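# Seat the sieve basket on the juicer spindle

## Task

Put the sieve basket down so it sits properly on the drive spindle inside the white bowl ring of the juicer. At the end, neither hand may touch the basket, and the juicer must be upright with nothing touching it.

## Robot and tools

Robot: two arms on a table. left_arm stands on the +y side with a left hand, and right_arm stands on the -y side with a right hand. Arm names do not correspond to image sides. Calibrated bases in the scene frame: left_arm (+0.024, +0.298, +0.002) m, quat_wxyz (+1.000, 0, 0, +0.025); right_arm (-0.031, -0.309, +0.048) m, quat_wxyz (+1.000, 0, 0, +0.015). A camera stand is fixed behind the arms.

Scene frame: the origin is at table-top height, halfway between the nominal bases. +z is up and +x points out over the table. Reported positions are in metres and can be a few cm off, more so at long reach.

execute_actions(actions, cameras). actions is a list of actions. Each action is a table of up to 15 rows, one row per 1/30 s control step, and one action lasts 0.5 s. If a table has fewer than 15 rows, its last row repeats for the remaining steps. Every row holds 48 numbers in [-1, 1] and always covers both arms, in this order:
- left_arm dx, dy, dz, rx, ry, rz
- 16 left-hand hinge goals
- left current_limit, left speed
- right_arm dx, dy, dz, rx, ry, rz
- 16 right-hand hinge goals
- right current_limit, right speed

dx..rz are offsets, not poses. They are measured along scene-frame axes from that arm's Hand target at the start of the action, and the rotation is about the target's position. Each row is counted from that same start point, not from the row before it. A new action starts from the new Hand target, so sending the same offset again moves the arm further. Scale: 1.0 = 0.6 m for dx, dy, dz and 180 degrees for the rotation vector (rx, ry, rz). A translation longer than 1.0 is shortened along its direction.

Hinge numbers order: index_mcp, index_abd, index_pip, index_dip, middle_mcp, middle_abd, middle_pip, middle_dip, ring_mcp, ring_abd, ring_pip, ring_dip, thumb_cmc, thumb_axl, thumb_mcp, thumb_ipl. Each is an absolute goal angle, scaled between the hinge's two stops. Each bracket below gives degrees at +1 and at -1, then the value that means straight:
- _mcp (-18, +128; +0.75): toward -1 curls the finger at the knuckle toward the palm.
- _abd (-60, +60; 0): toward -1 swings the finger away from the thumb.
- _pip (-29, +108; +0.58) and _dip (-21, +117; +0.70): bend the middle and last hinges.
- thumb_cmc (-20, +120; +0.71): toward -1 brings the thumb round in front of the palm.
- thumb_axl (-27, +140; +0.68): rolls the thumb about its own line.
- thumb_mcp (-69, +109; +0.23) and thumb_ipl (-77, +108; +0.17): bend the thumb.

A zero hinge value is a real goal, not 'leave as is'. To keep a hand unchanged, send back its hand_goal, current_limit and speed. current_limit maps -1..+1 to 0..550 mA, with a floor of 11 mA; well below 0, a finger may be too weak to lift. speed: hinges move at (speed+1)/2 of 8.5 rad/s. The hands start at current_limit +0.4 and speed -0.6, and the last values sent stay in force.

cameras: a list of names, ["all"] or []. If it is omitted, you get all cameras for an empty actions list and none otherwise. An unknown name makes the call invalid. Available: cam_high, cam_left_wrist, cam_right_wrist, each 896x504.

zoom_image(camera, region=[x0,y0,x1,y1]): pixel box in the latest full image, at most 504x504. Only cameras in the newest images can be zoomed.

finished_scene(scene=1): ends the scene for good. The goal must then hold with the robot not touching anything.

Hand geometry, in hand-point axes (right hand): +z runs along the straight fingers, +x across the palm away from the thumb, +y out of the palm face. The palm face is at y = -0.062. Knuckles sit at z = -0.017 and straight fingertips reach 0.139 m beyond them. The index centre line is 0.023 m toward the thumb; middle and ring are 0.023 and 0.068 m the other way. The straight thumb's tip is 0.154 m to the thumb side. A rigid mast at x +0.05..+0.10, z -0.16..-0.11, out to y +0.06 can collide with things. Fingertips have rubber caps. The left hand is the mirror: its +x points toward the thumb, and the mast x values flip sign.

Motion behaviour: each step, the commanded orientation is limited to within 40 degrees of the measured one, and position is favoured when both cannot be reached. The result's Hand target is the last command after that clip. The hand often stops short of it or sags, especially when loaded. Waiting does not close the gap; send the missing distance as a further offset, or command somewhat higher. To stop pressing into something, set the target back past the hand point. When the wrist is near the waist axis, a small move can swing the whole arm.

Results give, per arm:
- end_effector_position and quat in the scene frame, plus the Hand target.
- Joint positions, velocities and torques. Torques include gravity and have offsets; joints 3 and 4 wrap at ±28 N m.
- Hand fields, in the hinge order above: hand_goal, hand_measured, hand_current_ma (positive pushes toward -1), hand_state (moving, goal, blocked or overload), hand_current_limit, hand_speed.
Some readings along the way are listed as step readings. Temperatures that barely changed may be omitted.

Grip force comes from the goal lying past the object's surface. A motor at 495 mA or more for 5 s in total shuts off for 10 s and drops its load. Friction in the gears can keep a grip even after the limit is lowered.

Heat: holding loads, stretched poses or pushing at unreachable targets heats motors, thinking time included. MOTOR HOT appears at 85 °C; at 100 °C the arm goes limp for 30-60 s or more. If an arm stops, hand commands sent meanwhile are discarded.

Timing: a call returns when the robot is still, at most 3 s after its last action. Thinking time also passes in the scene, with the last command held.

Joint ranges (rad): waist ±2.880, shoulder 0..3.142, elbow 0..3.019 (straight 2.964), wrist pitch -1.693..1.571, wrist yaw ±1.571, wrist roll ±2.094.

Camera calibration (OpenCV, T_world_to_cam) is given per camera. Fixed cameras may have shifted slightly; wrist camera poses follow the joint readings and can lag during motion.

Avoid:
- dropping the basket or releasing it while it is moving
- striking the juicer or the table hard
- knocking the juicer over
- letting anything leave the table
- collisions or grips between the two hands
- long overloads
Loose objects may occasionally be nudged by outside pushes. Smooth, low-effort and quick motion is preferred.

Each tool is called after ">>>" by a JSON object that holds its "method" and its "body", one argument or row to a line.

## Session

>>> {"method": "execute_actions", "body": {
  "actions": []
}}

Scene clock: 0.00 s.
left_arm: end_effector_position=(+0.7001, -0.4285, +0.2537) hand_goal=(+0.754, +0.000, +0.576, +0.696, +0.754, +0.000, +0.576, +0.696, +0.754, +0.000, +0.576, +0.696, +0.714, +0.678, +0.226, +0.168) hand_measured=(+0.754, +0.000, +0.576, +0.696, +0.754, +0.000, +0.576, +0.696, +0.754, +0.000, +0.576, +0.696, +0.714, +0.678, +0.226, +0.168) hand_current_ma=(+0, +0, +0, +0, +0, +0, +0, +0, +0, +0, +0, +0, +0, +0, +0, +0) hand_state=(goal, goal, goal, goal, goal, goal, goal, goal, goal, goal, goal, goal, goal, goal, goal, goal) hand_current_limit=0.40 hand_speed=-0.60 end_effector_quat_wxyz=(+0.377, +0.806, +0.265, +0.370) | right_arm: end_effector_position=(+0.2407, -0.7622, +0.1244) hand_goal=(+0.754, +0.000, +0.576, +0.696, +0.754, +0.000, +0.576, +0.696, +0.754, +0.000, +0.576, +0.696, +0.714, +0.678, +0.226, +0.168) hand_measured=(+0.754, +0.000, +0.576, +0.696, +0.754, +0.000, +0.576, +0.696, +0.754, +0.000, +0.576, +0.696, +0.714, +0.678, +0.226, +0.168) hand_current_ma=(+0, +0, +0, +0, +0, +0, +0, +0, +0, +0, +0, +0, +0, +0, +0, +0) hand_state=(goal, goal, goal, goal, goal, goal, goal, goal, goal, goal, goal, goal, goal, goal, goal, goal) hand_current_limit=0.40 hand_speed=-0.60 end_effector_quat_wxyz=(+0.030, +0.856, -0.085, +0.509)
Joint positions: left_arm=[-0.932 2.465 2.392 -0.418 -0.361 0.271] | right_arm=[-1.201 1.501 0.691 0.009 -0.838 0.956]
Joint velocities: within noise
Joint torques (N m): no reading
Motor temperatures (°C): left_arm=[37 35 33 32 31 34] | right_arm=[34 31 33 32 33 34]
Heat: left arm: hottest waist 37 °C; right arm: hottest waist 34 °C.
Hand target: left_arm +0.6980, -0.4342, +0.2672; +0.389, +0.800, +0.264, +0.373 | right_arm +0.2440, -0.7760, +0.1448; +0.049, +0.850, -0.076, +0.518

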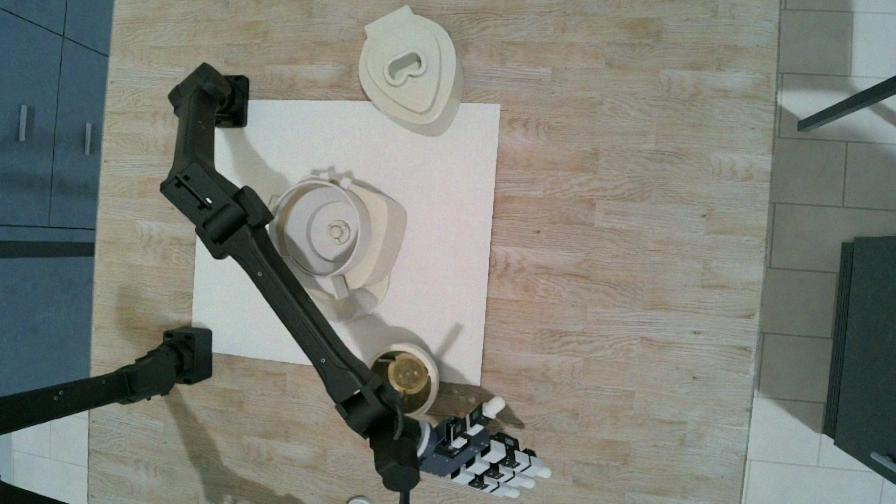

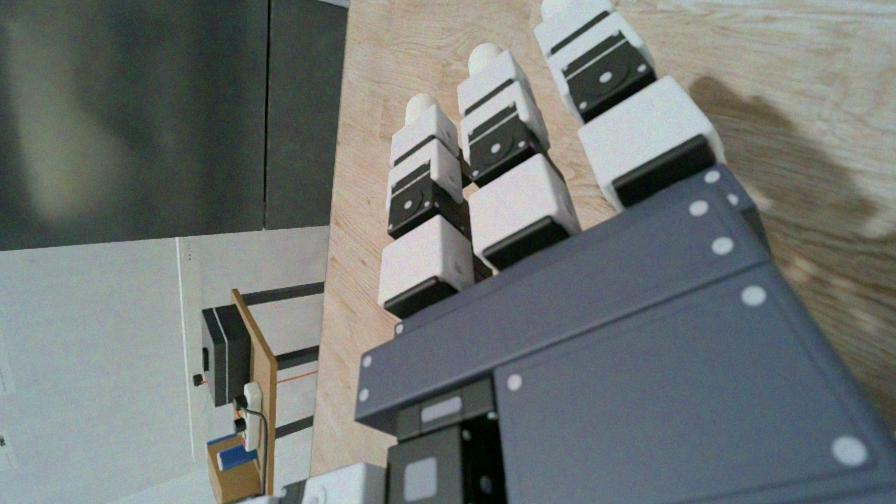

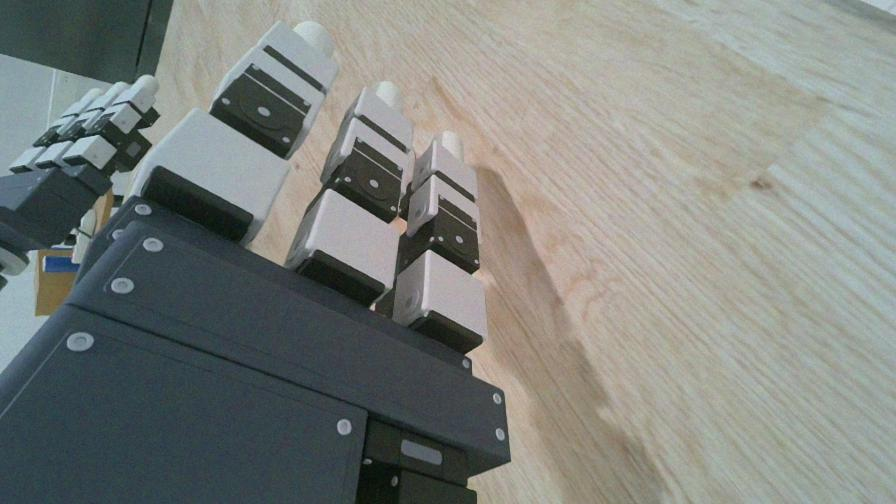

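>>> {"method": "zoom_image", "body": {
  "camera": "cam_high",
  "region": [240, 150, 540, 430]
}}

>>> {"method": "zoom_image", "body": {
  "camera": "cam_high",
  "region": [340, 320, 500, 440]
}}

>>> {"method": "zoom_image", "body": {
  "camera": "cam_high",
  "region": [250, 150, 430, 330]
}}

Scaled by 1.680 from the camera's 896x504 image, which has a finer 1280x720 frame.

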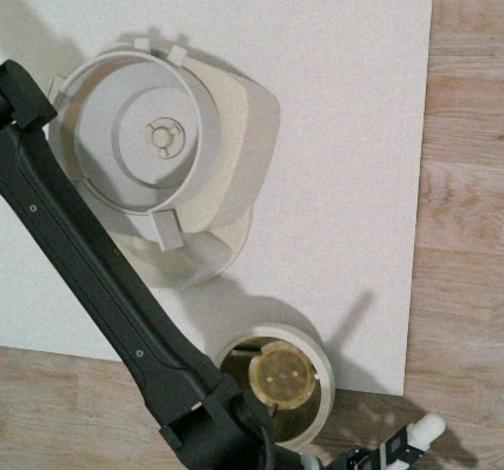

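Scaled by 3.150 from the camera's 896x504 image, which has a finer 1280x720 frame.

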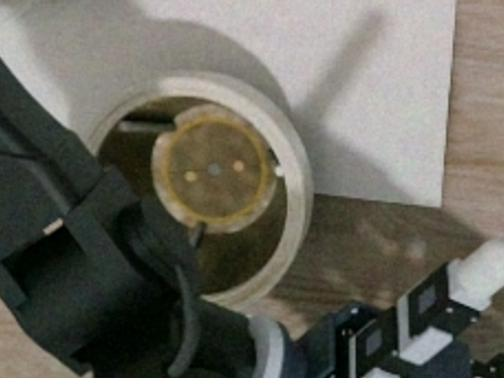

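Scaled by 2.800 from the camera's 896x504 image, which has a finer 1280x720 frame.

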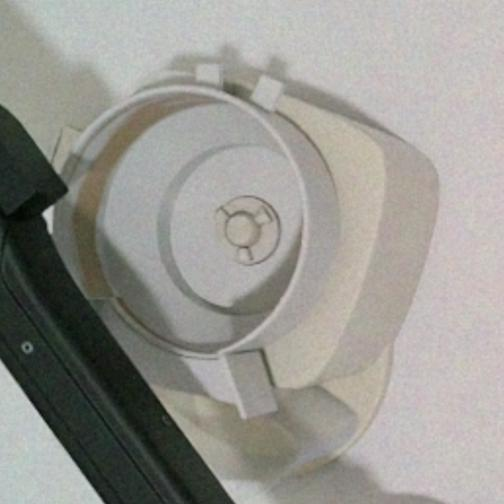

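>>> {"method": "execute_actions", "body": {
  "actions": [
    [[0,0,0.17,0,0,0,0.754,0,0.576,0.696,0.754,0,0.576,0.696,0.754,0,0.576,0.696,0.714,0.678,0.226,0.168,0.4,-0.6,0,0,0,0,0,0,0.754,0,0.576,0.696,0.754,0,0.576,0.696,0.754,0,0.576,0.696,0.714,0.678,0.226,0.168,0.4,-0.6]],
    [[-0.15,0.2,0,0,0,0,0.754,0,0.576,0.696,0.754,0,0.576,0.696,0.754,0,0.576,0.696,0.714,0.678,0.226,0.168,0.4,-0.6,0,0,0,0,0,0,0.754,0,0.576,0.696,0.754,0,0.576,0.696,0.754,0,0.576,0.696,0.714,0.678,0.226,0.168,0.4,-0.6]]
  ],
  "cameras": ["cam_high","cam_left_wrist"]
}}

Scene clock: 58.93 s.
left_arm: end_effector_position=(+0.6031, -0.3107, +0.3774) hand_goal=(+0.754, +0.000, +0.576, +0.696, +0.754, +0.000, +0.576, +0.696, +0.754, +0.000, +0.576, +0.696, +0.714, +0.678, +0.226, +0.168) hand_measured=(+0.764, +0.000, +0.576, +0.696, +0.766, +0.000, +0.576, +0.696, +0.764, +0.000, +0.576, +0.696, +0.722, +0.678, +0.224, +0.168) hand_current_ma=(+38, -1, +3, +0, +46, -1, +3, +0, +43, -1, +3, +0, +27, -3, -7, -1) hand_state=(goal, goal, goal, goal, goal, goal, goal, goal, goal, goal, goal, goal, goal, goal, goal, goal) hand_current_limit=0.40 hand_speed=-0.60 end_effector_quat_wxyz=(+0.389, +0.799, +0.268, +0.371) | right_arm: end_effector_position=(+0.2407, -0.7622, +0.1244) hand_goal=(+0.754, +0.000, +0.576, +0.696, +0.754, +0.000, +0.576, +0.696, +0.754, +0.000, +0.576, +0.696, +0.714, +0.678, +0.226, +0.168) hand_measured=(+0.754, +0.000, +0.576, +0.696, +0.754, +0.000, +0.576, +0.696, +0.754, +0.000, +0.576, +0.696, +0.714, +0.678, +0.226, +0.168) hand_current_ma=(-1, +1, +1, +0, -1, +1, +1, +0, -1, +1, +1, +0, +0, -1, +0, +0) hand_state=(goal, goal, goal, goal, goal, goal, goal, goal, goal, goal, goal, goal, goal, goal, goal, goal) hand_current_limit=0.40 hand_speed=-0.60 end_effector_quat_wxyz=(+0.030, +0.856, -0.085, +0.509)
Joint positions: left_arm=[-0.932 1.905 1.743 -0.305 -0.358 0.264] | right_arm=[-1.201 1.501 0.691 0.009 -0.838 0.956]
Joint torques (N m): left_arm=[1.55 -17.9 9.69 2.54 -0.11 0.08] | right_arm=[1.26 -12.57 9.21 2.03 -0.52 -0.22]
Motor temperatures (°C): left_arm=[37 41 42 32 30 34] | right_arm=[34 32 38 32 33 33]
Heat: left arm: hottest elbow 42 °C; right arm: hottest elbow 38 °C.
Hand target: left_arm +0.6080, -0.3142, +0.3692; +0.389, +0.800, +0.264, +0.373 | right_arm +0.2440, -0.7760, +0.1448; +0.049, +0.850, -0.076, +0.518
Off the commanded pose: left_arm 0.010 m, 1 deg | right_arm 0.025 m, 3 deg.
Step readings (end_effector_position of left_arm | right_arm):
0: (+0.7001, -0.4285, +0.2537) | (+0.2407, -0.7622, +0.1244)
1: (+0.6997, -0.4285, +0.2542) | (+0.2407, -0.7622, +0.1244)
2: (+0.6988, -0.4278, +0.2515) | (+0.2407, -0.7622, +0.1244)
4: (+0.6979, -0.4266, +0.2623) | (+0.2407, -0.7622, +0.1244)
8: (+0.6975, -0.4261, +0.3058) | (+0.2407, -0.7622, +0.1244)
15: (+0.6949, -0.4229, +0.3820) | (+0.2407, -0.7622, +0.1244)
16: (+0.6930, -0.4181, +0.3812) | (+0.2407, -0.7622, +0.1244)
17: (+0.6881, -0.4076, +0.3732) | (+0.2407, -0.7622, +0.1244)
19: (+0.6700, -0.3790, +0.3519) | (+0.2407, -0.7622, +0.1244)
23: (+0.6222, -0.3231, +0.3431) | (+0.2407, -0.7622, +0.1244)
30: (+0.6029, -0.3059, +0.3995) | (+0.2407, -0.7622, +0.1244)
camera_calibration:
cam_left_wrist: T_world_to_cam=[[-0.580138, -0.216125, -0.785322, 0.538346], [-0.437645, 0.895866, 0.0767517, 0.459532], [0.686955, 0.388219, -0.614312, 0.0588073], [0, 0, 0, 1]] pos_world=[0.473029, -0.318159, 0.423631]
Images, in order (width x height): cam_high 896x504, cam_left_wrist 896x504.

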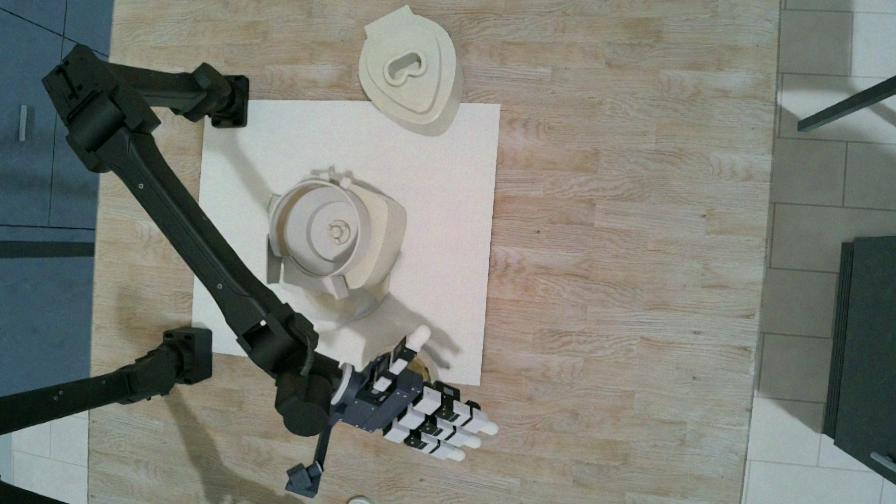

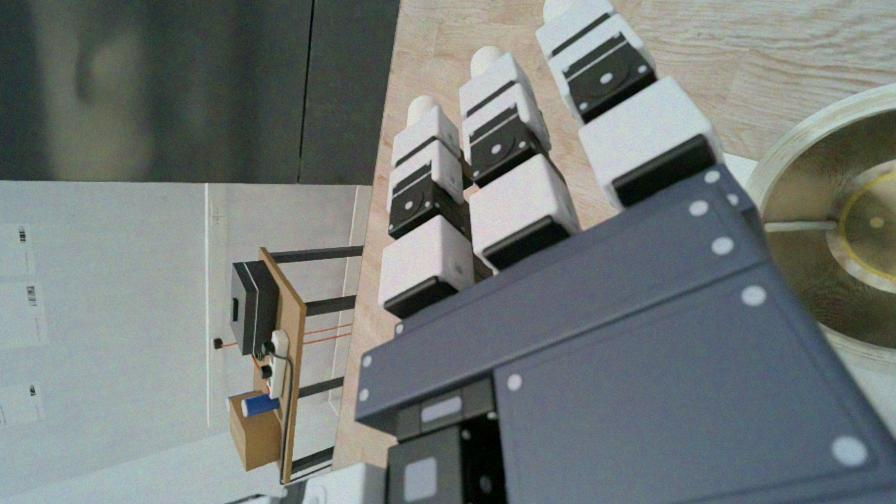

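>>> {"method": "execute_actions", "body": {
  "actions": [
    [[-0.05,0.2,0.1,0,0,0,0.754,0,0.576,0.696,0.754,0,0.576,0.696,0.754,0,0.576,0.696,0.714,0.678,0.226,0.168,0.4,-0.6,0,0,0,0,0,0,0.754,0,0.576,0.696,0.754,0,0.576,0.696,0.754,0,0.576,0.696,0.714,0.678,0.226,0.168,0.4,-0.6]],
    [[-0.05,0.25,0.05,0,0,0,0.754,0,0.576,0.696,0.754,0,0.576,0.696,0.754,0,0.576,0.696,0.714,0.678,0.226,0.168,0.4,-0.6,0,0,0,0,0,0,0.754,0,0.576,0.696,0.754,0,0.576,0.696,0.754,0,0.576,0.696,0.714,0.678,0.226,0.168,0.4,-0.6]],
    [[-0.05,0.25,0.0,0,0,0,0.754,0,0.576,0.696,0.754,0,0.576,0.696,0.754,0,0.576,0.696,0.714,0.678,0.226,0.168,0.4,-0.6,0,0,0,0,0,0,0.754,0,0.576,0.696,0.754,0,0.576,0.696,0.754,0,0.576,0.696,0.714,0.678,0.226,0.168,0.4,-0.6]],
    [[-0.05,0.25,0.0,0,0,0,0.754,0,0.576,0.696,0.754,0,0.576,0.696,0.754,0,0.576,0.696,0.714,0.678,0.226,0.168,0.4,-0.6,0,0,0,0,0,0,0.754,0,0.576,0.696,0.754,0,0.576,0.696,0.754,0,0.576,0.696,0.714,0.678,0.226,0.168,0.4,-0.6]]
  ],
  "cameras": ["cam_high","cam_left_wrist"]
}}

Scene clock: 69.87 s.
left_arm: end_effector_position=(+0.4859, +0.2546, +0.4491) hand_goal=(+0.754, +0.000, +0.576, +0.696, +0.754, +0.000, +0.576, +0.696, +0.754, +0.000, +0.576, +0.696, +0.714, +0.678, +0.226, +0.168) hand_measured=(+0.762, -0.002, +0.576, +0.696, +0.764, -0.002, +0.576, +0.696, +0.762, -0.002, +0.576, +0.696, +0.722, +0.678, +0.224, +0.168) hand_current_ma=(+34, -5, +1, +0, +41, -4, +1, +0, +36, -5, +1, +0, +31, -3, -10, -2) hand_state=(goal, goal, goal, goal, goal, goal, goal, goal, goal, goal, goal, goal, goal, goal, goal, goal) hand_current_limit=0.40 hand_speed=-0.60 end_effector_quat_wxyz=(+0.391, +0.800, +0.268, +0.368) | right_arm: end_effector_position=(+0.2407, -0.7622, +0.1244) hand_goal=(+0.754, +0.000, +0.576, +0.696, +0.754, +0.000, +0.576, +0.696, +0.754, +0.000, +0.576, +0.696, +0.714, +0.678, +0.226, +0.168) hand_measured=(+0.754, +0.000, +0.576, +0.696, +0.754, +0.000, +0.576, +0.696, +0.754, +0.000, +0.576, +0.696, +0.714, +0.678, +0.226, +0.168) hand_current_ma=(-1, +1, +1, +0, -1, +1, +1, +0, -1, +1, +1, +0, +0, -1, +0, +0) hand_state=(goal, goal, goal, goal, goal, goal, goal, goal, goal, goal, goal, goal, goal, goal, goal, goal) hand_current_limit=0.40 hand_speed=-0.60 end_effector_quat_wxyz=(+0.030, +0.856, -0.085, +0.509)
Joint positions: left_arm=[0.155 0.957 0.962 -0.553 0.621 0.771] | right_arm=[-1.201 1.501 0.691 0.009 -0.838 0.956]
Joint torques (N m): left_arm=[0.91 -3.78 11.63 1.32 0.46 0.07] | right_arm=[0.73 -11.93 9.17 2.21 -0.53 -0.23]
Heat: left arm: hottest shoulder 41 °C; right arm: hottest elbow 38 °C.
Hand target: left_arm +0.4880, +0.2558, +0.4591; +0.389, +0.800, +0.264, +0.373 | right_arm +0.2440, -0.7760, +0.1448; +0.049, +0.850, -0.076, +0.518
Off the commanded pose: left_arm 0.010 m, 1 deg | right_arm 0.025 m, 3 deg.
Step readings (end_effector_position of left_arm | right_arm):
0: (+0.6031, -0.3107, +0.3774) | (+0.2407, -0.7622, +0.1244)
1: (+0.5974, -0.3088, +0.3745) | (+0.2407, -0.7622, +0.1244)
2: (+0.5886, -0.2985, +0.3693) | (+0.2407, -0.7622, +0.1244)
4: (+0.5733, -0.2634, +0.3662) | (+0.2407, -0.7622, +0.1244)
8: (+0.5766, -0.2013, +0.4124) | (+0.2407, -0.7622, +0.1244)
15: (+0.5810, -0.1706, +0.4536) | (+0.2407, -0.7622, +0.1244)
16: (+0.5745, -0.1722, +0.4460) | (+0.2407, -0.7622, +0.1244)
17: (+0.5629, -0.1655, +0.4370) | (+0.2407, -0.7622, +0.1244)
19: (+0.5466, -0.1244, +0.4177) | (+0.2407, -0.7622, +0.1244)
23: (+0.5525, -0.0417, +0.4412) | (+0.2407, -0.7622, +0.1244)
30: (+0.5491, -0.0253, +0.4636) | (+0.2407, -0.7622, +0.1244)
31: (+0.5429, -0.0277, +0.4579) | (+0.2407, -0.7622, +0.1244)
32: (+0.5306, -0.0242, +0.4512) | (+0.2407, -0.7622, +0.1244)
34: (+0.5202, +0.0247, +0.4363) | (+0.2407, -0.7622, +0.1244)
38: (+0.5248, +0.1202, +0.4510) | (+0.2407, -0.7622, +0.1244)
45: (+0.5175, +0.1168, +0.4581) | (+0.2407, -0.7622, +0.1244)
46: (+0.5100, +0.1140, +0.4578) | (+0.2407, -0.7622, +0.1244)
47: (+0.4994, +0.1212, +0.4552) | (+0.2407, -0.7622, +0.1244)
49: (+0.4927, +0.1782, +0.4524) | (+0.2407, -0.7622, +0.1244)
53: (+0.4917, +0.2810, +0.4562) | (+0.2407, -0.7622, +0.1244)
60: (+0.4877, +0.2630, +0.4493) | (+0.2407, -0.7622, +0.1244)
camera_calibration:
cam_left_wrist: T_world_to_cam=[[-0.585274, -0.21834, -0.780885, 0.649864], [-0.433231, 0.898277, 0.0735434, -0.105038], [0.685394, 0.381347, -0.62033, -0.0309126], [0, 0, 0, 1]] pos_world=[0.35603, 0.248033, 0.496018]
Images, in order (width x height): cam_high 896x504, cam_left_wrist 896x504.

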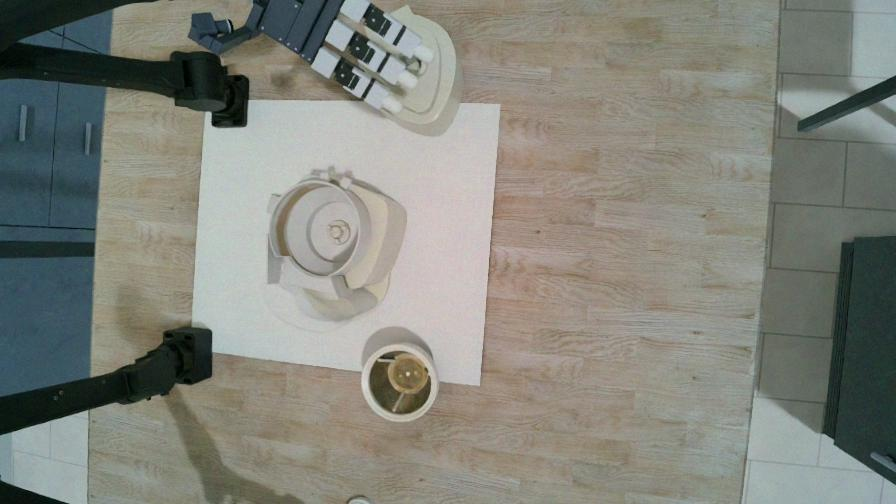

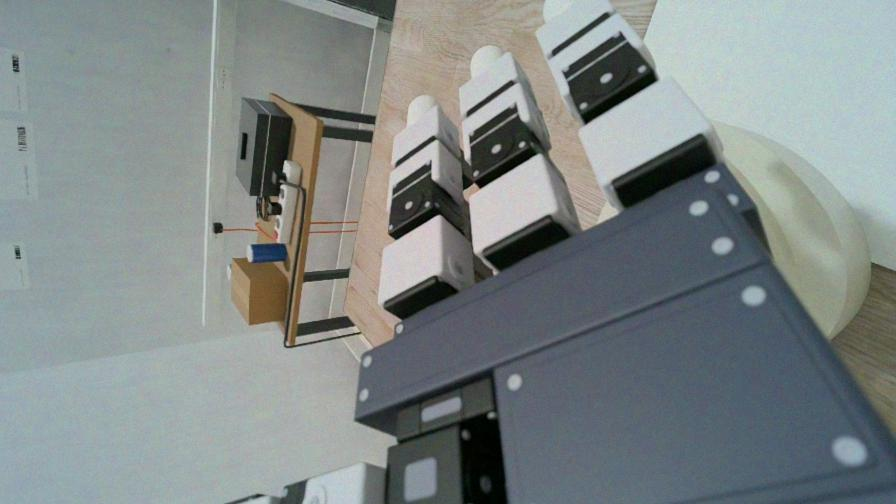

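>>> {"method": "zoom_image", "body": {
  "camera": "cam_high",
  "region": [350, 325, 450, 425]
}}

>>> {"method": "zoom_image", "body": {
  "camera": "cam_high",
  "region": [250, 150, 420, 340]
}}

Scaled by 5.040 from the camera's 896x504 image, which has a finer 1280x720 frame.

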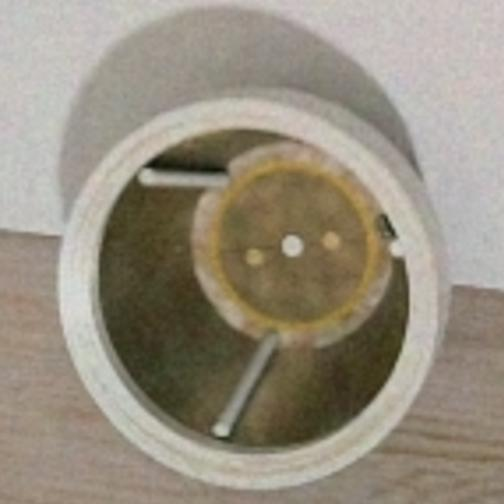

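Scaled by 2.653 from the camera's 896x504 image, which has a finer 1280x720 frame.

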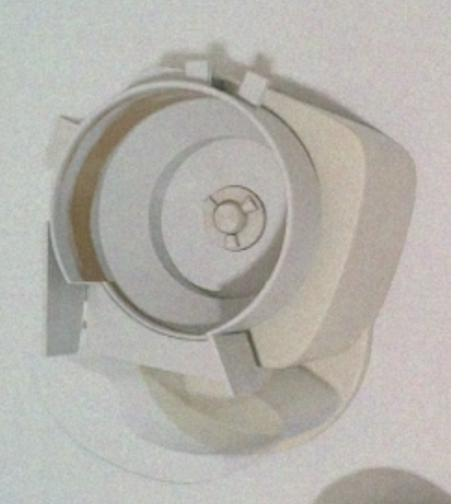

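>>> {"method": "execute_actions", "body": {
  "actions": [
    [[0,0,0,0,0,0,0.754,0,0.576,0.696,0.754,0,0.576,0.696,0.754,0,0.576,0.696,0.714,0.678,0.226,0.168,0.4,-0.6,0.0,0.1,0.2,0,0,0,0.754,0,0.576,0.696,0.754,0,0.576,0.696,0.754,0,0.576,0.696,0.714,0.678,0.226,0.168,0.4,-0.6]],
    [[0,0,0,0,0,0,0.754,0,0.576,0.696,0.754,0,0.576,0.696,0.754,0,0.576,0.696,0.714,0.678,0.226,0.168,0.4,-0.6,0.08,0.2,0.03,0,0,0,0.754,0,0.576,0.696,0.754,0,0.576,0.696,0.754,0,0.576,0.696,0.714,0.678,0.226,0.168,0.4,-0.6]],
    [[0,0,0,0,0,0,0.754,0,0.576,0.696,0.754,0,0.576,0.696,0.754,0,0.576,0.696,0.714,0.678,0.226,0.168,0.4,-0.6,0.08,0.15,0.0,0,0,0,0.754,0,0.576,0.696,0.754,0,0.576,0.696,0.754,0,0.576,0.696,0.714,0.678,0.226,0.168,0.4,-0.6]]
  ],
  "cameras": ["cam_high","cam_right_wrist"]
}}

Scene clock: 145.33 s.
left_arm: end_effector_position=(+0.4858, +0.2545, +0.4491) hand_goal=(+0.754, +0.000, +0.576, +0.696, +0.754, +0.000, +0.576, +0.696, +0.754, +0.000, +0.576, +0.696, +0.714, +0.678, +0.226, +0.168) hand_measured=(+0.762, -0.002, +0.576, +0.696, +0.764, -0.002, +0.576, +0.696, +0.762, -0.002, +0.576, +0.696, +0.722, +0.678, +0.224, +0.168) hand_current_ma=(+34, -5, +1, +0, +41, -4, +1, +0, +36, -5, +1, +0, +31, -3, -10, -2) hand_state=(goal, goal, goal, goal, goal, goal, goal, goal, goal, goal, goal, goal, goal, goal, goal, goal) hand_current_limit=0.40 hand_speed=-0.60 end_effector_quat_wxyz=(+0.391, +0.800, +0.268, +0.368) | right_arm: end_effector_position=(+0.3349, -0.5005, +0.2709) hand_goal=(+0.754, +0.000, +0.576, +0.696, +0.754, +0.000, +0.576, +0.696, +0.754, +0.000, +0.576, +0.696, +0.714, +0.678, +0.226, +0.168) hand_measured=(+0.756, +0.004, +0.574, +0.696, +0.756, +0.004, +0.574, +0.696, +0.756, +0.004, +0.574, +0.696, +0.714, +0.678, +0.224, +0.168) hand_current_ma=(+2, +8, -2, +0, +2, +7, -2, +0, +2, +6, -1, +0, +1, -1, -6, -1) hand_state=(goal, goal, goal, goal, goal, goal, goal, goal, goal, goal, goal, goal, goal, goal, goal, goal) hand_current_limit=0.40 hand_speed=-0.60 end_effector_quat_wxyz=(+0.045, +0.861, -0.068, +0.502)
Joint positions: left_arm=[0.155 0.957 0.962 -0.553 0.621 0.772] | right_arm=[-0.363 0.846 0.596 -0.27 -0.142 1.479]
Joint torques (N m): left_arm=[0.85 -3.72 11.71 1.29 0.44 0.09] | right_arm=[0.03 -3.78 11.06 3.67 0.1 -0.06]
Motor temperatures (°C): left_arm=[36 36 43 31 30 33] | right_arm=[34 32 39 32 33 33]
Heat: left arm: hottest elbow 43 °C; right arm: hottest elbow 39 °C.
Hand target: left_arm +0.4880, +0.2558, +0.4591; +0.389, +0.800, +0.264, +0.373 | right_arm +0.3400, -0.5060, +0.2828; +0.049, +0.850, -0.076, +0.518
Off the commanded pose: left_arm 0.010 m, 1 deg | right_arm 0.014 m, 2 deg.
Step readings (end_effector_position of left_arm | right_arm):
0: (+0.4859, +0.2546, +0.4491) | (+0.2407, -0.7622, +0.1244)
1: (+0.4859, +0.2546, +0.4491) | (+0.2376, -0.7597, +0.1265)
2: (+0.4859, +0.2546, +0.4491) | (+0.2329, -0.7520, +0.1331)
4: (+0.4859, +0.2546, +0.4491) | (+0.2323, -0.7337, +0.1732)
8: (+0.4858, +0.2545, +0.4491) | (+0.2404, -0.7096, +0.2621)
15: (+0.4858, +0.2545, +0.4491) | (+0.2395, -0.7101, +0.2587)
16: (+0.4858, +0.2545, +0.4491) | (+0.2364, -0.7087, +0.2500)
17: (+0.4858, +0.2545, +0.4491) | (+0.2348, -0.7000, +0.2446)
19: (+0.4858, +0.2545, +0.4491) | (+0.2565, -0.6534, +0.2428)
23: (+0.4858, +0.2545, +0.4491) | (+0.2982, -0.5853, +0.2717)
30: (+0.4858, +0.2545, +0.4491) | (+0.2913, -0.5880, +0.2732)
31: (+0.4858, +0.2545, +0.4491) | (+0.2869, -0.5907, +0.2713)
32: (+0.4858, +0.2545, +0.4491) | (+0.2860, -0.5870, +0.2709)
34: (+0.4858, +0.2545, +0.4491) | (+0.3081, -0.5500, +0.2700)
38: (+0.4858, +0.2545, +0.4491) | (+0.3418, -0.4913, +0.2719)
45: (+0.4858, +0.2545, +0.4491) | (+0.3360, -0.4995, +0.2716)
camera_calibration:
cam_right_wrist: T_world_to_cam=[[-0.463423, -0.599885, -0.65221, 0.0639669], [-0.733754, 0.672437, -0.097125, 0.574259], [0.496834, 0.433551, -0.751791, 0.381215], [0, 0, 0, 1]] pos_world=[0.261608, -0.513057, 0.384089]
Images, in order (width x height): cam_high 896x504, cam_right_wrist 896x504.

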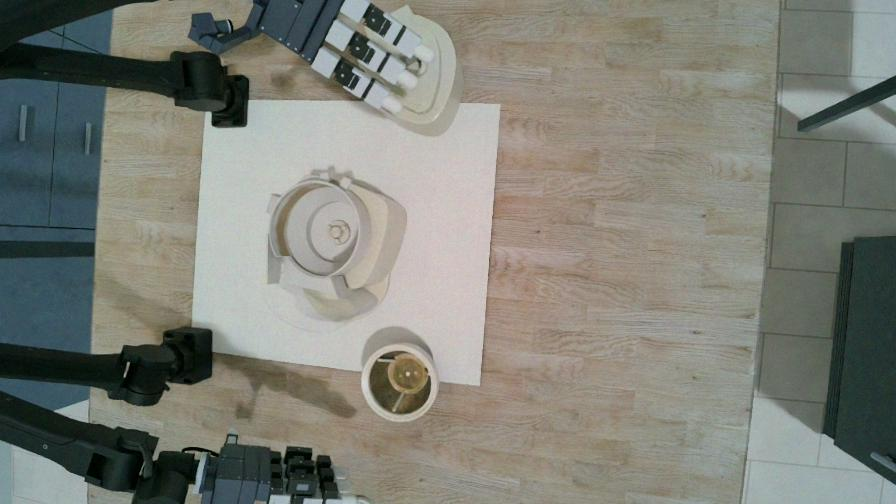

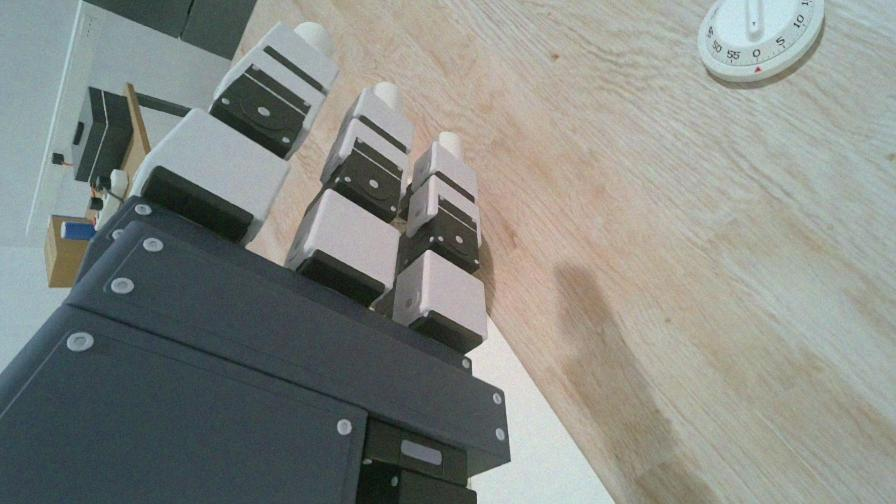

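>>> {"method": "execute_actions", "body": {
  "actions": [
    [[0.037,-0.027,0,-0.0679,0.1287,0.1047,0.754,0,0.576,0.696,0.754,0,0.576,0.696,0.754,0,0.576,0.696,0.714,0.678,0.226,0.168,0.4,-0.6,0,0,0,0,0,0,0.754,0,0.576,0.696,0.754,0,0.576,0.696,0.754,0,0.576,0.696,0.714,0.678,0.226,0.168,0.4,-0.6]],
    [[0.037,-0.027,0,-0.0679,0.1287,0.1047,0.754,0,0.576,0.696,0.754,0,0.576,0.696,0.754,0,0.576,0.696,0.714,0.678,0.226,0.168,0.4,-0.6,0,0,0,0,0,0,0.754,0,0.576,0.696,0.754,0,0.576,0.696,0.754,0,0.576,0.696,0.714,0.678,0.226,0.168,0.4,-0.6]],
    [[0.037,-0.027,0,-0.0679,0.1287,0.1047,0.754,0,0.576,0.696,0.754,0,0.576,0.696,0.754,0,0.576,0.696,0.714,0.678,0.226,0.168,0.4,-0.6,0,0,0,0,0,0,0.754,0,0.576,0.696,0.754,0,0.576,0.696,0.754,0,0.576,0.696,0.714,0.678,0.226,0.168,0.4,-0.6]]
  ],
  "cameras": ["cam_high","cam_left_wrist"]
}}

Scene clock: 217.43 s.
left_arm: end_effector_position=(+0.5564, +0.2062, +0.4349) hand_goal=(+0.754, +0.000, +0.576, +0.696, +0.754, +0.000, +0.576, +0.696, +0.754, +0.000, +0.576, +0.696, +0.714, +0.678, +0.226, +0.168) hand_measured=(+0.754, +0.002, +0.576, +0.696, +0.754, +0.002, +0.576, +0.696, +0.754, +0.002, +0.576, +0.696, +0.716, +0.678, +0.222, +0.168) hand_current_ma=(+3, +4, +1, +0, +3, +3, +1, +0, +2, +3, +3, +0, +8, -3, -21, -3) hand_state=(goal, goal, goal, goal, goal, goal, goal, goal, goal, goal, goal, goal, goal, goal, goal, goal) hand_current_limit=0.40 hand_speed=-0.60 end_effector_quat_wxyz=(+0.189, +0.506, +0.838, -0.079) | right_arm: end_effector_position=(+0.3348, -0.5005, +0.2708) hand_goal=(+0.754, +0.000, +0.576, +0.696, +0.754, +0.000, +0.576, +0.696, +0.754, +0.000, +0.576, +0.696, +0.714, +0.678, +0.226, +0.168) hand_measured=(+0.756, +0.004, +0.574, +0.696, +0.756, +0.004, +0.574, +0.696, +0.756, +0.004, +0.574, +0.696, +0.714, +0.678, +0.224, +0.168) hand_current_ma=(+2, +8, -2, +0, +2, +7, -2, +0, +2, +6, -1, +0, +1, -1, -6, -1) hand_state=(goal, goal, goal, goal, goal, goal, goal, goal, goal, goal, goal, goal, goal, goal, goal, goal) hand_current_limit=0.40 hand_speed=-0.60 end_effector_quat_wxyz=(+0.045, +0.861, -0.068, +0.502)
Joint positions: left_arm=[-0.267 1.504 1.918 -1.668 0.268 -0.745] | right_arm=[-0.363 0.846 0.596 -0.27 -0.142 1.479]
Joint torques (N m): left_arm=[0.97 -11.46 11.47 0.38 0.3 -0.11] | right_arm=[-0.03 -4.19 10.92 3.71 0.11 -0.02]
Heat: left arm: hottest elbow 44 °C; right arm: hottest elbow 42 °C.
Hand target: left_arm +0.5546, +0.2072, +0.4591; +0.180, +0.506, +0.839, -0.087 | right_arm +0.3400, -0.5060, +0.2828; +0.049, +0.850, -0.076, +0.518
Off the commanded pose: left_arm 0.024 m, 1 deg | right_arm 0.014 m, 2 deg.
joint sent to its limit (left arm) — joint 4 (wrist pitch), lower limit. The joint targets are off in position and orientation.
Step readings (end_effector_position of left_arm | right_arm):
0: (+0.4858, +0.2545, +0.4491) | (+0.3349, -0.5005, +0.2708)
1: (+0.4928, +0.2644, +0.4420) | (+0.3349, -0.5005, +0.2708)
2: (+0.4990, +0.2708, +0.4305) | (+0.3349, -0.5005, +0.2708)
4: (+0.4997, +0.2576, +0.4180) | (+0.3349, -0.5005, +0.2708)
8: (+0.4989, +0.2202, +0.4204) | (+0.3348, -0.5005, +0.2708)
15: (+0.5037, +0.2332, +0.4302) | (+0.3348, -0.5005, +0.2708)
16: (+0.5046, +0.2400, +0.4252) | (+0.3348, -0.5005, +0.2708)
17: (+0.5061, +0.2433, +0.4222) | (+0.3348, -0.5005, +0.2708)
19: (+0.5155, +0.2302, +0.4244) | (+0.3348, -0.5005, +0.2708)
23: (+0.5332, +0.2036, +0.4366) | (+0.3348, -0.5005, +0.2708)
30: (+0.5289, +0.2144, +0.4282) | (+0.3348, -0.5005, +0.2708)
31: (+0.5264, +0.2170, +0.4255) | (+0.3348, -0.5005, +0.2708)
32: (+0.5254, +0.2167, +0.4269) | (+0.3348, -0.5005, +0.2708)
34: (+0.5402, +0.2074, +0.4421) | (+0.3348, -0.5005, +0.2708)
38: (+0.5645, +0.1966, +0.4502) | (+0.3348, -0.5005, +0.2708)
45: (+0.5584, +0.2045, +0.4351) | (+0.3348, -0.5005, +0.2708)
camera_calibration:
cam_left_wrist: T_world_to_cam=[[-0.210549, -0.924128, 0.318835, 0.128224], [-0.788707, 0.353279, 0.503125, 0.0933179], [-0.57759, -0.145535, -0.803249, 0.821222], [0, 0, 0, 1]] pos_world=[0.574928, 0.205044, 0.571813]
Images, in order (width x height): cam_high 896x504, cam_left_wrist 896x504.

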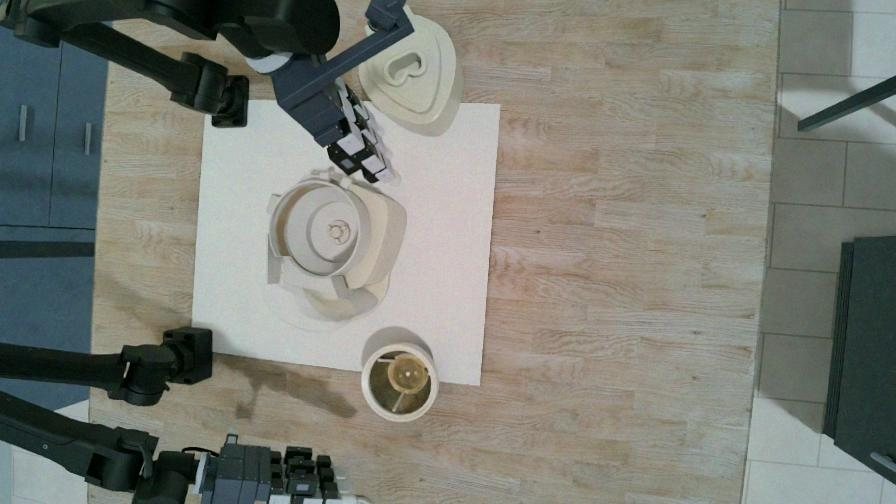

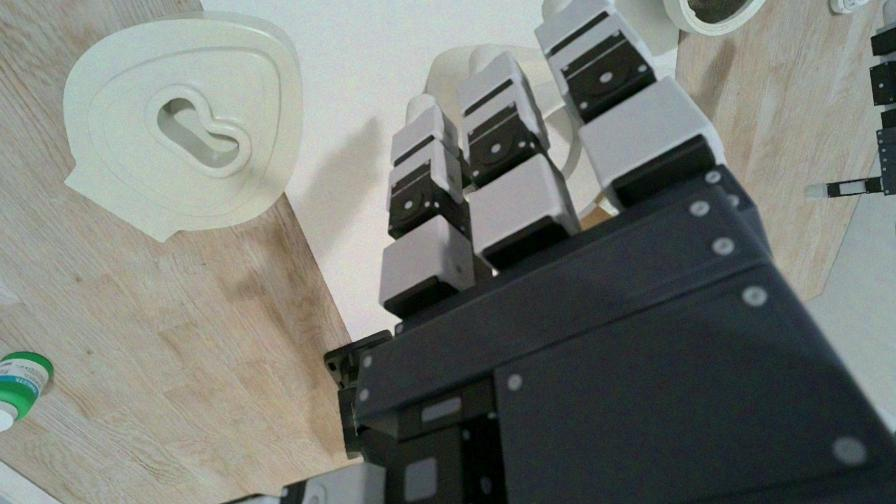

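>>> {"method": "execute_actions", "body": {
  "actions": [
    [[0.037,-0.027,-0.05,-0.0679,0.1287,0.1047,0.754,0,0.576,0.696,0.754,0,0.576,0.696,0.754,0,0.576,0.696,0.714,0.678,0.226,0.168,0.4,-0.6,0,0,0,0,0,0,0.754,0,0.576,0.696,0.754,0,0.576,0.696,0.754,0,0.576,0.696,0.714,0.678,0.226,0.168,0.4,-0.6]],
    [[0.037,-0.027,-0.1,-0.0679,0.1287,0.1047,0.754,0,0.576,0.696,0.754,0,0.576,0.696,0.754,0,0.576,0.696,0.714,0.678,0.226,0.168,0.4,-0.6,0,0,0,0,0,0,0.754,0,0.576,0.696,0.754,0,0.576,0.696,0.754,0,0.576,0.696,0.714,0.678,0.226,0.168,0.4,-0.6]]
  ],
  "cameras": ["cam_high","cam_left_wrist"]
}}

Scene clock: 223.47 s.
left_arm: end_effector_position=(+0.5965, +0.1766, +0.3481) hand_goal=(+0.754, +0.000, +0.576, +0.696, +0.754, +0.000, +0.576, +0.696, +0.754, +0.000, +0.576, +0.696, +0.714, +0.678, +0.226, +0.168) hand_measured=(+0.748, +0.004, +0.574, +0.696, +0.746, +0.004, +0.574, +0.696, +0.746, +0.004, +0.576, +0.696, +0.710, +0.678, +0.222, +0.168) hand_current_ma=(-25, +12, -6, +0, -33, +10, -5, +0, -31, +11, -2, +0, -18, -3, -17, -3) hand_state=(goal, goal, goal, goal, goal, goal, goal, goal, goal, goal, goal, goal, goal, goal, goal, goal) hand_current_limit=0.40 hand_speed=-0.60 end_effector_quat_wxyz=(+0.074, +0.055, +0.919, -0.383) | right_arm: end_effector_position=(+0.3348, -0.5005, +0.2708) hand_goal=(+0.754, +0.000, +0.576, +0.696, +0.754, +0.000, +0.576, +0.696, +0.754, +0.000, +0.576, +0.696, +0.714, +0.678, +0.226, +0.168) hand_measured=(+0.756, +0.004, +0.574, +0.696, +0.756, +0.004, +0.574, +0.696, +0.756, +0.004, +0.574, +0.696, +0.714, +0.678, +0.224, +0.168) hand_current_ma=(+2, +8, -2, +0, +2, +7, -2, +0, +2, +6, -1, +0, +1, -1, -6, -1) hand_state=(goal, goal, goal, goal, goal, goal, goal, goal, goal, goal, goal, goal, goal, goal, goal, goal) hand_current_limit=0.40 hand_speed=-0.60 end_effector_quat_wxyz=(+0.045, +0.861, -0.068, +0.502)
Joint positions: left_arm=[-0.152 1.849 2.186 -1.675 0.773 -1.649] | right_arm=[-0.363 0.846 0.596 -0.27 -0.142 1.479]
Joint velocities: left_arm=[within noise] | right_arm=[-0.005 0.005 -0.002 -0.017 0.007 -0.154]
Joint torques (N m): left_arm=[0.67 -16.73 11.11 0.35 1.24 -0.19] | right_arm=[0.03 -4.19 11.14 3.6 0.13 -0.07]
Heat: left arm: hottest elbow 44 °C; right arm: hottest elbow 42 °C.
Hand target: left_arm +0.5990, +0.1748, +0.3691; -0.040, +0.096, +0.919, -0.381 | right_arm +0.3400, -0.5060, +0.2828; +0.049, +0.850, -0.076, +0.518
Off the commanded pose: left_arm 0.021 m, 14 deg | right_arm 0.014 m, 2 deg.
joint sent to its limit (left arm) — joint 4 (wrist pitch), lower limit. The joint targets are off in position and orientation.
Step readings (end_effector_position of left_arm | right_arm):
0: (+0.5564, +0.2062, +0.4349) | (+0.3348, -0.5005, +0.2708)
1: (+0.5543, +0.2016, +0.4322) | (+0.3348, -0.5005, +0.2708)
2: (+0.5568, +0.1938, +0.4336) | (+0.3348, -0.5005, +0.2708)
4: (+0.5679, +0.1803, +0.4351) | (+0.3348, -0.5005, +0.2708)
8: (+0.5760, +0.1779, +0.4159) | (+0.3348, -0.5005, +0.2708)
15: (+0.5760, +0.1857, +0.4031) | (+0.3348, -0.5005, +0.2708)
16: (+0.5736, +0.1770, +0.4003) | (+0.3348, -0.5005, +0.2708)
17: (+0.5746, +0.1641, +0.4024) | (+0.3348, -0.5005, +0.2708)
19: (+0.5842, +0.1519, +0.3997) | (+0.3348, -0.5005, +0.2708)
23: (+0.5971, +0.1653, +0.3637) | (+0.3348, -0.5005, +0.2708)
30: (+0.6038, +0.1828, +0.3389) | (+0.3348, -0.5005, +0.2708)
camera_calibration:
cam_left_wrist: T_world_to_cam=[[0.681366, -0.429996, 0.592321, -0.57753], [-0.560413, 0.214073, 0.800069, -0.0358648], [-0.470826, -0.877084, -0.0951131, 0.589446], [0, 0, 0, 1]] pos_world=[0.650937, 0.276335, 0.426841]
Images, in order (width x height): cam_high 896x504, cam_left_wrist 896x504.

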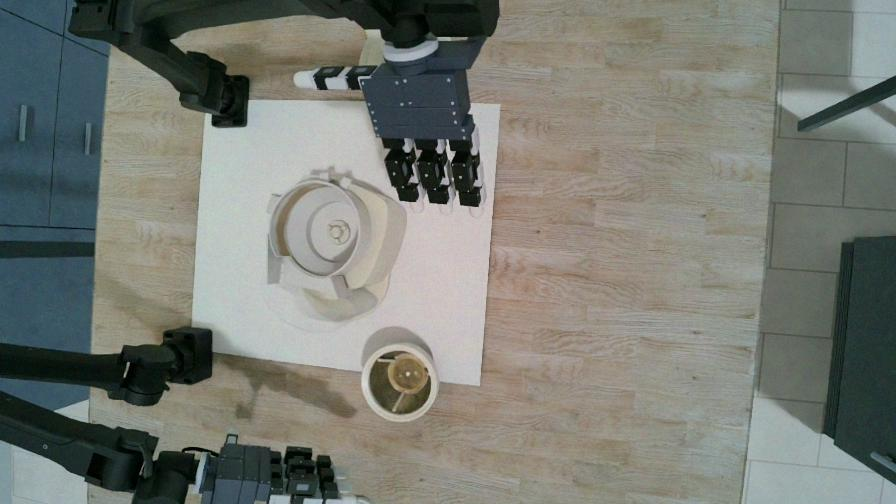

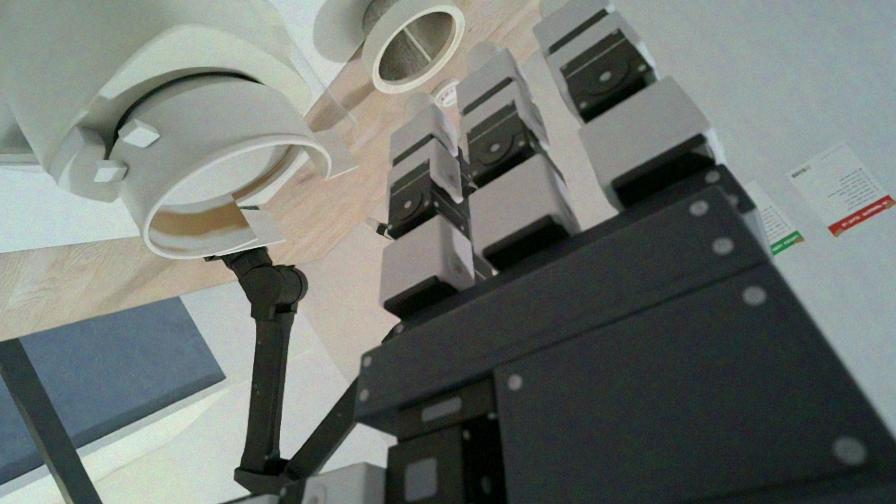

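>>> {"method": "zoom_image", "body": {
  "camera": "cam_left_wrist",
  "region": [0, 0, 504, 300]
}}

>>> {"method": "zoom_image", "body": {
  "camera": "cam_left_wrist",
  "region": [300, 0, 500, 120]
}}

Scaled by 1.000.

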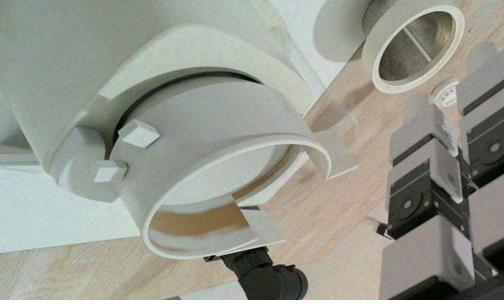

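Scaled by 2.520 from the camera's 896x504 image, which has a finer 1280x720 frame.

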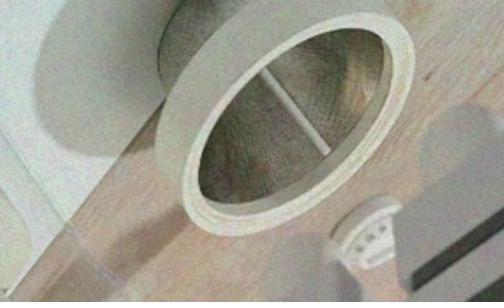

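>>> {"method": "execute_actions", "body": {
  "actions": [
    [[0.1,0.03,-0.05,0,0,0,0.754,0,0.576,0.696,0.754,0,0.576,0.696,0.754,0,0.576,0.696,0.714,0.678,0.226,0.168,0.4,-0.6,0,0,0,0,0,0,0.754,0,0.576,0.696,0.754,0,0.576,0.696,0.754,0,0.576,0.696,0.714,0.678,0.226,0.168,0.4,-0.6]],
    [[0.1,0.03,-0.15,0,0,0,0.754,0,0.576,0.696,0.754,0,0.576,0.696,0.754,0,0.576,0.696,0.714,0.678,0.226,0.168,0.4,-0.6,0,0,0,0,0,0,0.754,0,0.576,0.696,0.754,0,0.576,0.696,0.754,0,0.576,0.696,0.714,0.678,0.226,0.168,0.4,-0.6]]
  ],
  "cameras": ["cam_high","cam_left_wrist"]
}}

Scene clock: 271.70 s.
left_arm: end_effector_position=(+0.7085, +0.2092, +0.2268) hand_goal=(+0.754, +0.000, +0.576, +0.696, +0.754, +0.000, +0.576, +0.696, +0.754, +0.000, +0.576, +0.696, +0.714, +0.678, +0.226, +0.168) hand_measured=(+0.746, +0.004, +0.574, +0.696, +0.746, +0.002, +0.574, +0.696, +0.746, +0.002, +0.576, +0.696, +0.708, +0.678, +0.222, +0.168) hand_current_ma=(-28, +10, -6, +0, -36, +9, -5, +0, -33, +9, -2, +0, -20, -3, -17, -3) hand_state=(goal, goal, goal, goal, goal, goal, goal, goal, goal, goal, goal, goal, goal, goal, goal, goal) hand_current_limit=0.40 hand_speed=-0.60 end_effector_quat_wxyz=(+0.058, +0.050, +0.921, -0.382) | right_arm: end_effector_position=(+0.3348, -0.5005, +0.2708) hand_goal=(+0.754, +0.000, +0.576, +0.696, +0.754, +0.000, +0.576, +0.696, +0.754, +0.000, +0.576, +0.696, +0.714, +0.678, +0.226, +0.168) hand_measured=(+0.756, +0.004, +0.574, +0.696, +0.756, +0.004, +0.574, +0.696, +0.756, +0.004, +0.574, +0.696, +0.714, +0.678, +0.224, +0.168) hand_current_ma=(+2, +8, -2, +0, +2, +7, -2, +0, +2, +6, -1, +0, +1, -1, -6, -1) hand_state=(goal, goal, goal, goal, goal, goal, goal, goal, goal, goal, goal, goal, goal, goal, goal, goal) hand_current_limit=0.40 hand_speed=-0.60 end_effector_quat_wxyz=(+0.045, +0.861, -0.068, +0.502)
Joint positions: left_arm=[-0.088 2.214 2.452 -1.675 0.785 -1.555] | right_arm=[-0.363 0.846 0.596 -0.27 -0.142 1.479]
Joint torques (N m): left_arm=[1.32 -21.36 11.97 0.14 0.76 0.01] | right_arm=[-0.21 -4.37 11.18 3.77 0.1 -0.05]
Heat: left arm: hottest elbow 43 °C; right arm: hottest elbow 43 °C.
Hand target: left_arm +0.7190, +0.2108, +0.2492; -0.040, +0.096, +0.919, -0.381 | right_arm +0.3400, -0.5060, +0.2828; +0.049, +0.850, -0.076, +0.518
Off the commanded pose: left_arm 0.025 m, 12 deg | right_arm 0.014 m, 2 deg.
joint sent to its limit (left arm) — joint 4 (wrist pitch), lower limit. The joint targets are off in position and orientation.
Step readings (end_effector_position of left_arm | right_arm):
0: (+0.5965, +0.1766, +0.3481) | (+0.3348, -0.5005, +0.2708)
1: (+0.6005, +0.1759, +0.3485) | (+0.3348, -0.5005, +0.2708)
2: (+0.6115, +0.1749, +0.3520) | (+0.3348, -0.5005, +0.2708)
4: (+0.6303, +0.1759, +0.3525) | (+0.3348, -0.5005, +0.2708)
8: (+0.6473, +0.1869, +0.3281) | (+0.3348, -0.5005, +0.2708)
15: (+0.6537, +0.1952, +0.3122) | (+0.3348, -0.5005, +0.2708)
16: (+0.6576, +0.1952, +0.3101) | (+0.3348, -0.5005, +0.2708)
17: (+0.6677, +0.1945, +0.3114) | (+0.3348, -0.5005, +0.2708)
19: (+0.6844, +0.1954, +0.2993) | (+0.3348, -0.5005, +0.2708)
23: (+0.7020, +0.2006, +0.2460) | (+0.3348, -0.5005, +0.2708)
30: (+0.7097, +0.2102, +0.2034) | (+0.3348, -0.5005, +0.2708)
camera_calibration:
cam_left_wrist: T_world_to_cam=[[0.699108, -0.434267, 0.568032, -0.57401], [-0.532638, 0.213696, 0.81892, 0.0931125], [-0.477016, -0.875069, -0.0819111, 0.660192], [0, 0, 0, 1]] pos_world=[0.765812, 0.308542, 0.303881]
Images, in order (width x height): cam_high 896x504, cam_left_wrist 896x504.

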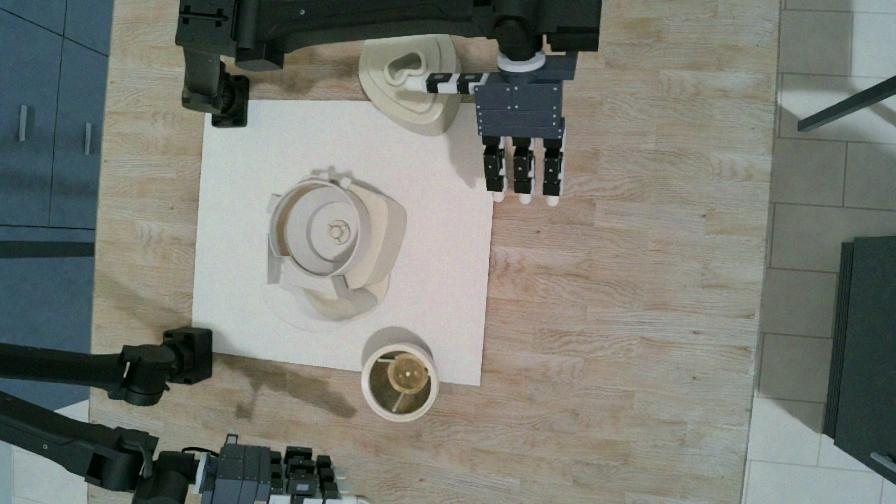

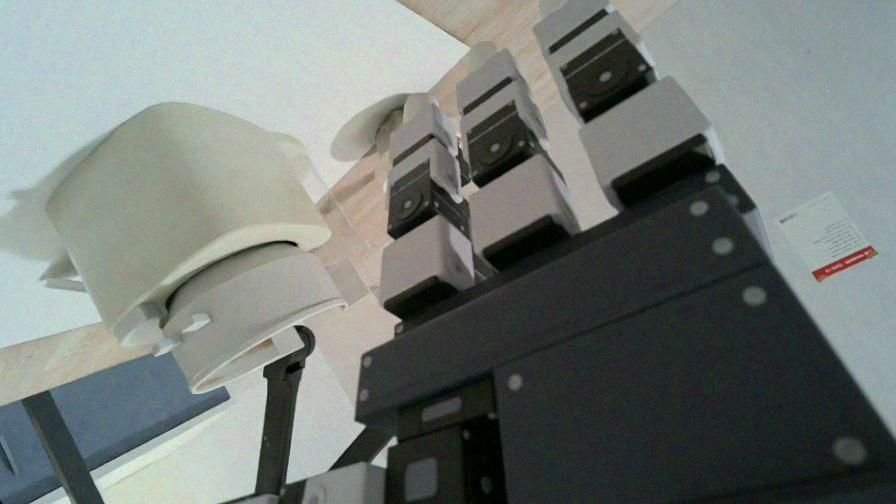

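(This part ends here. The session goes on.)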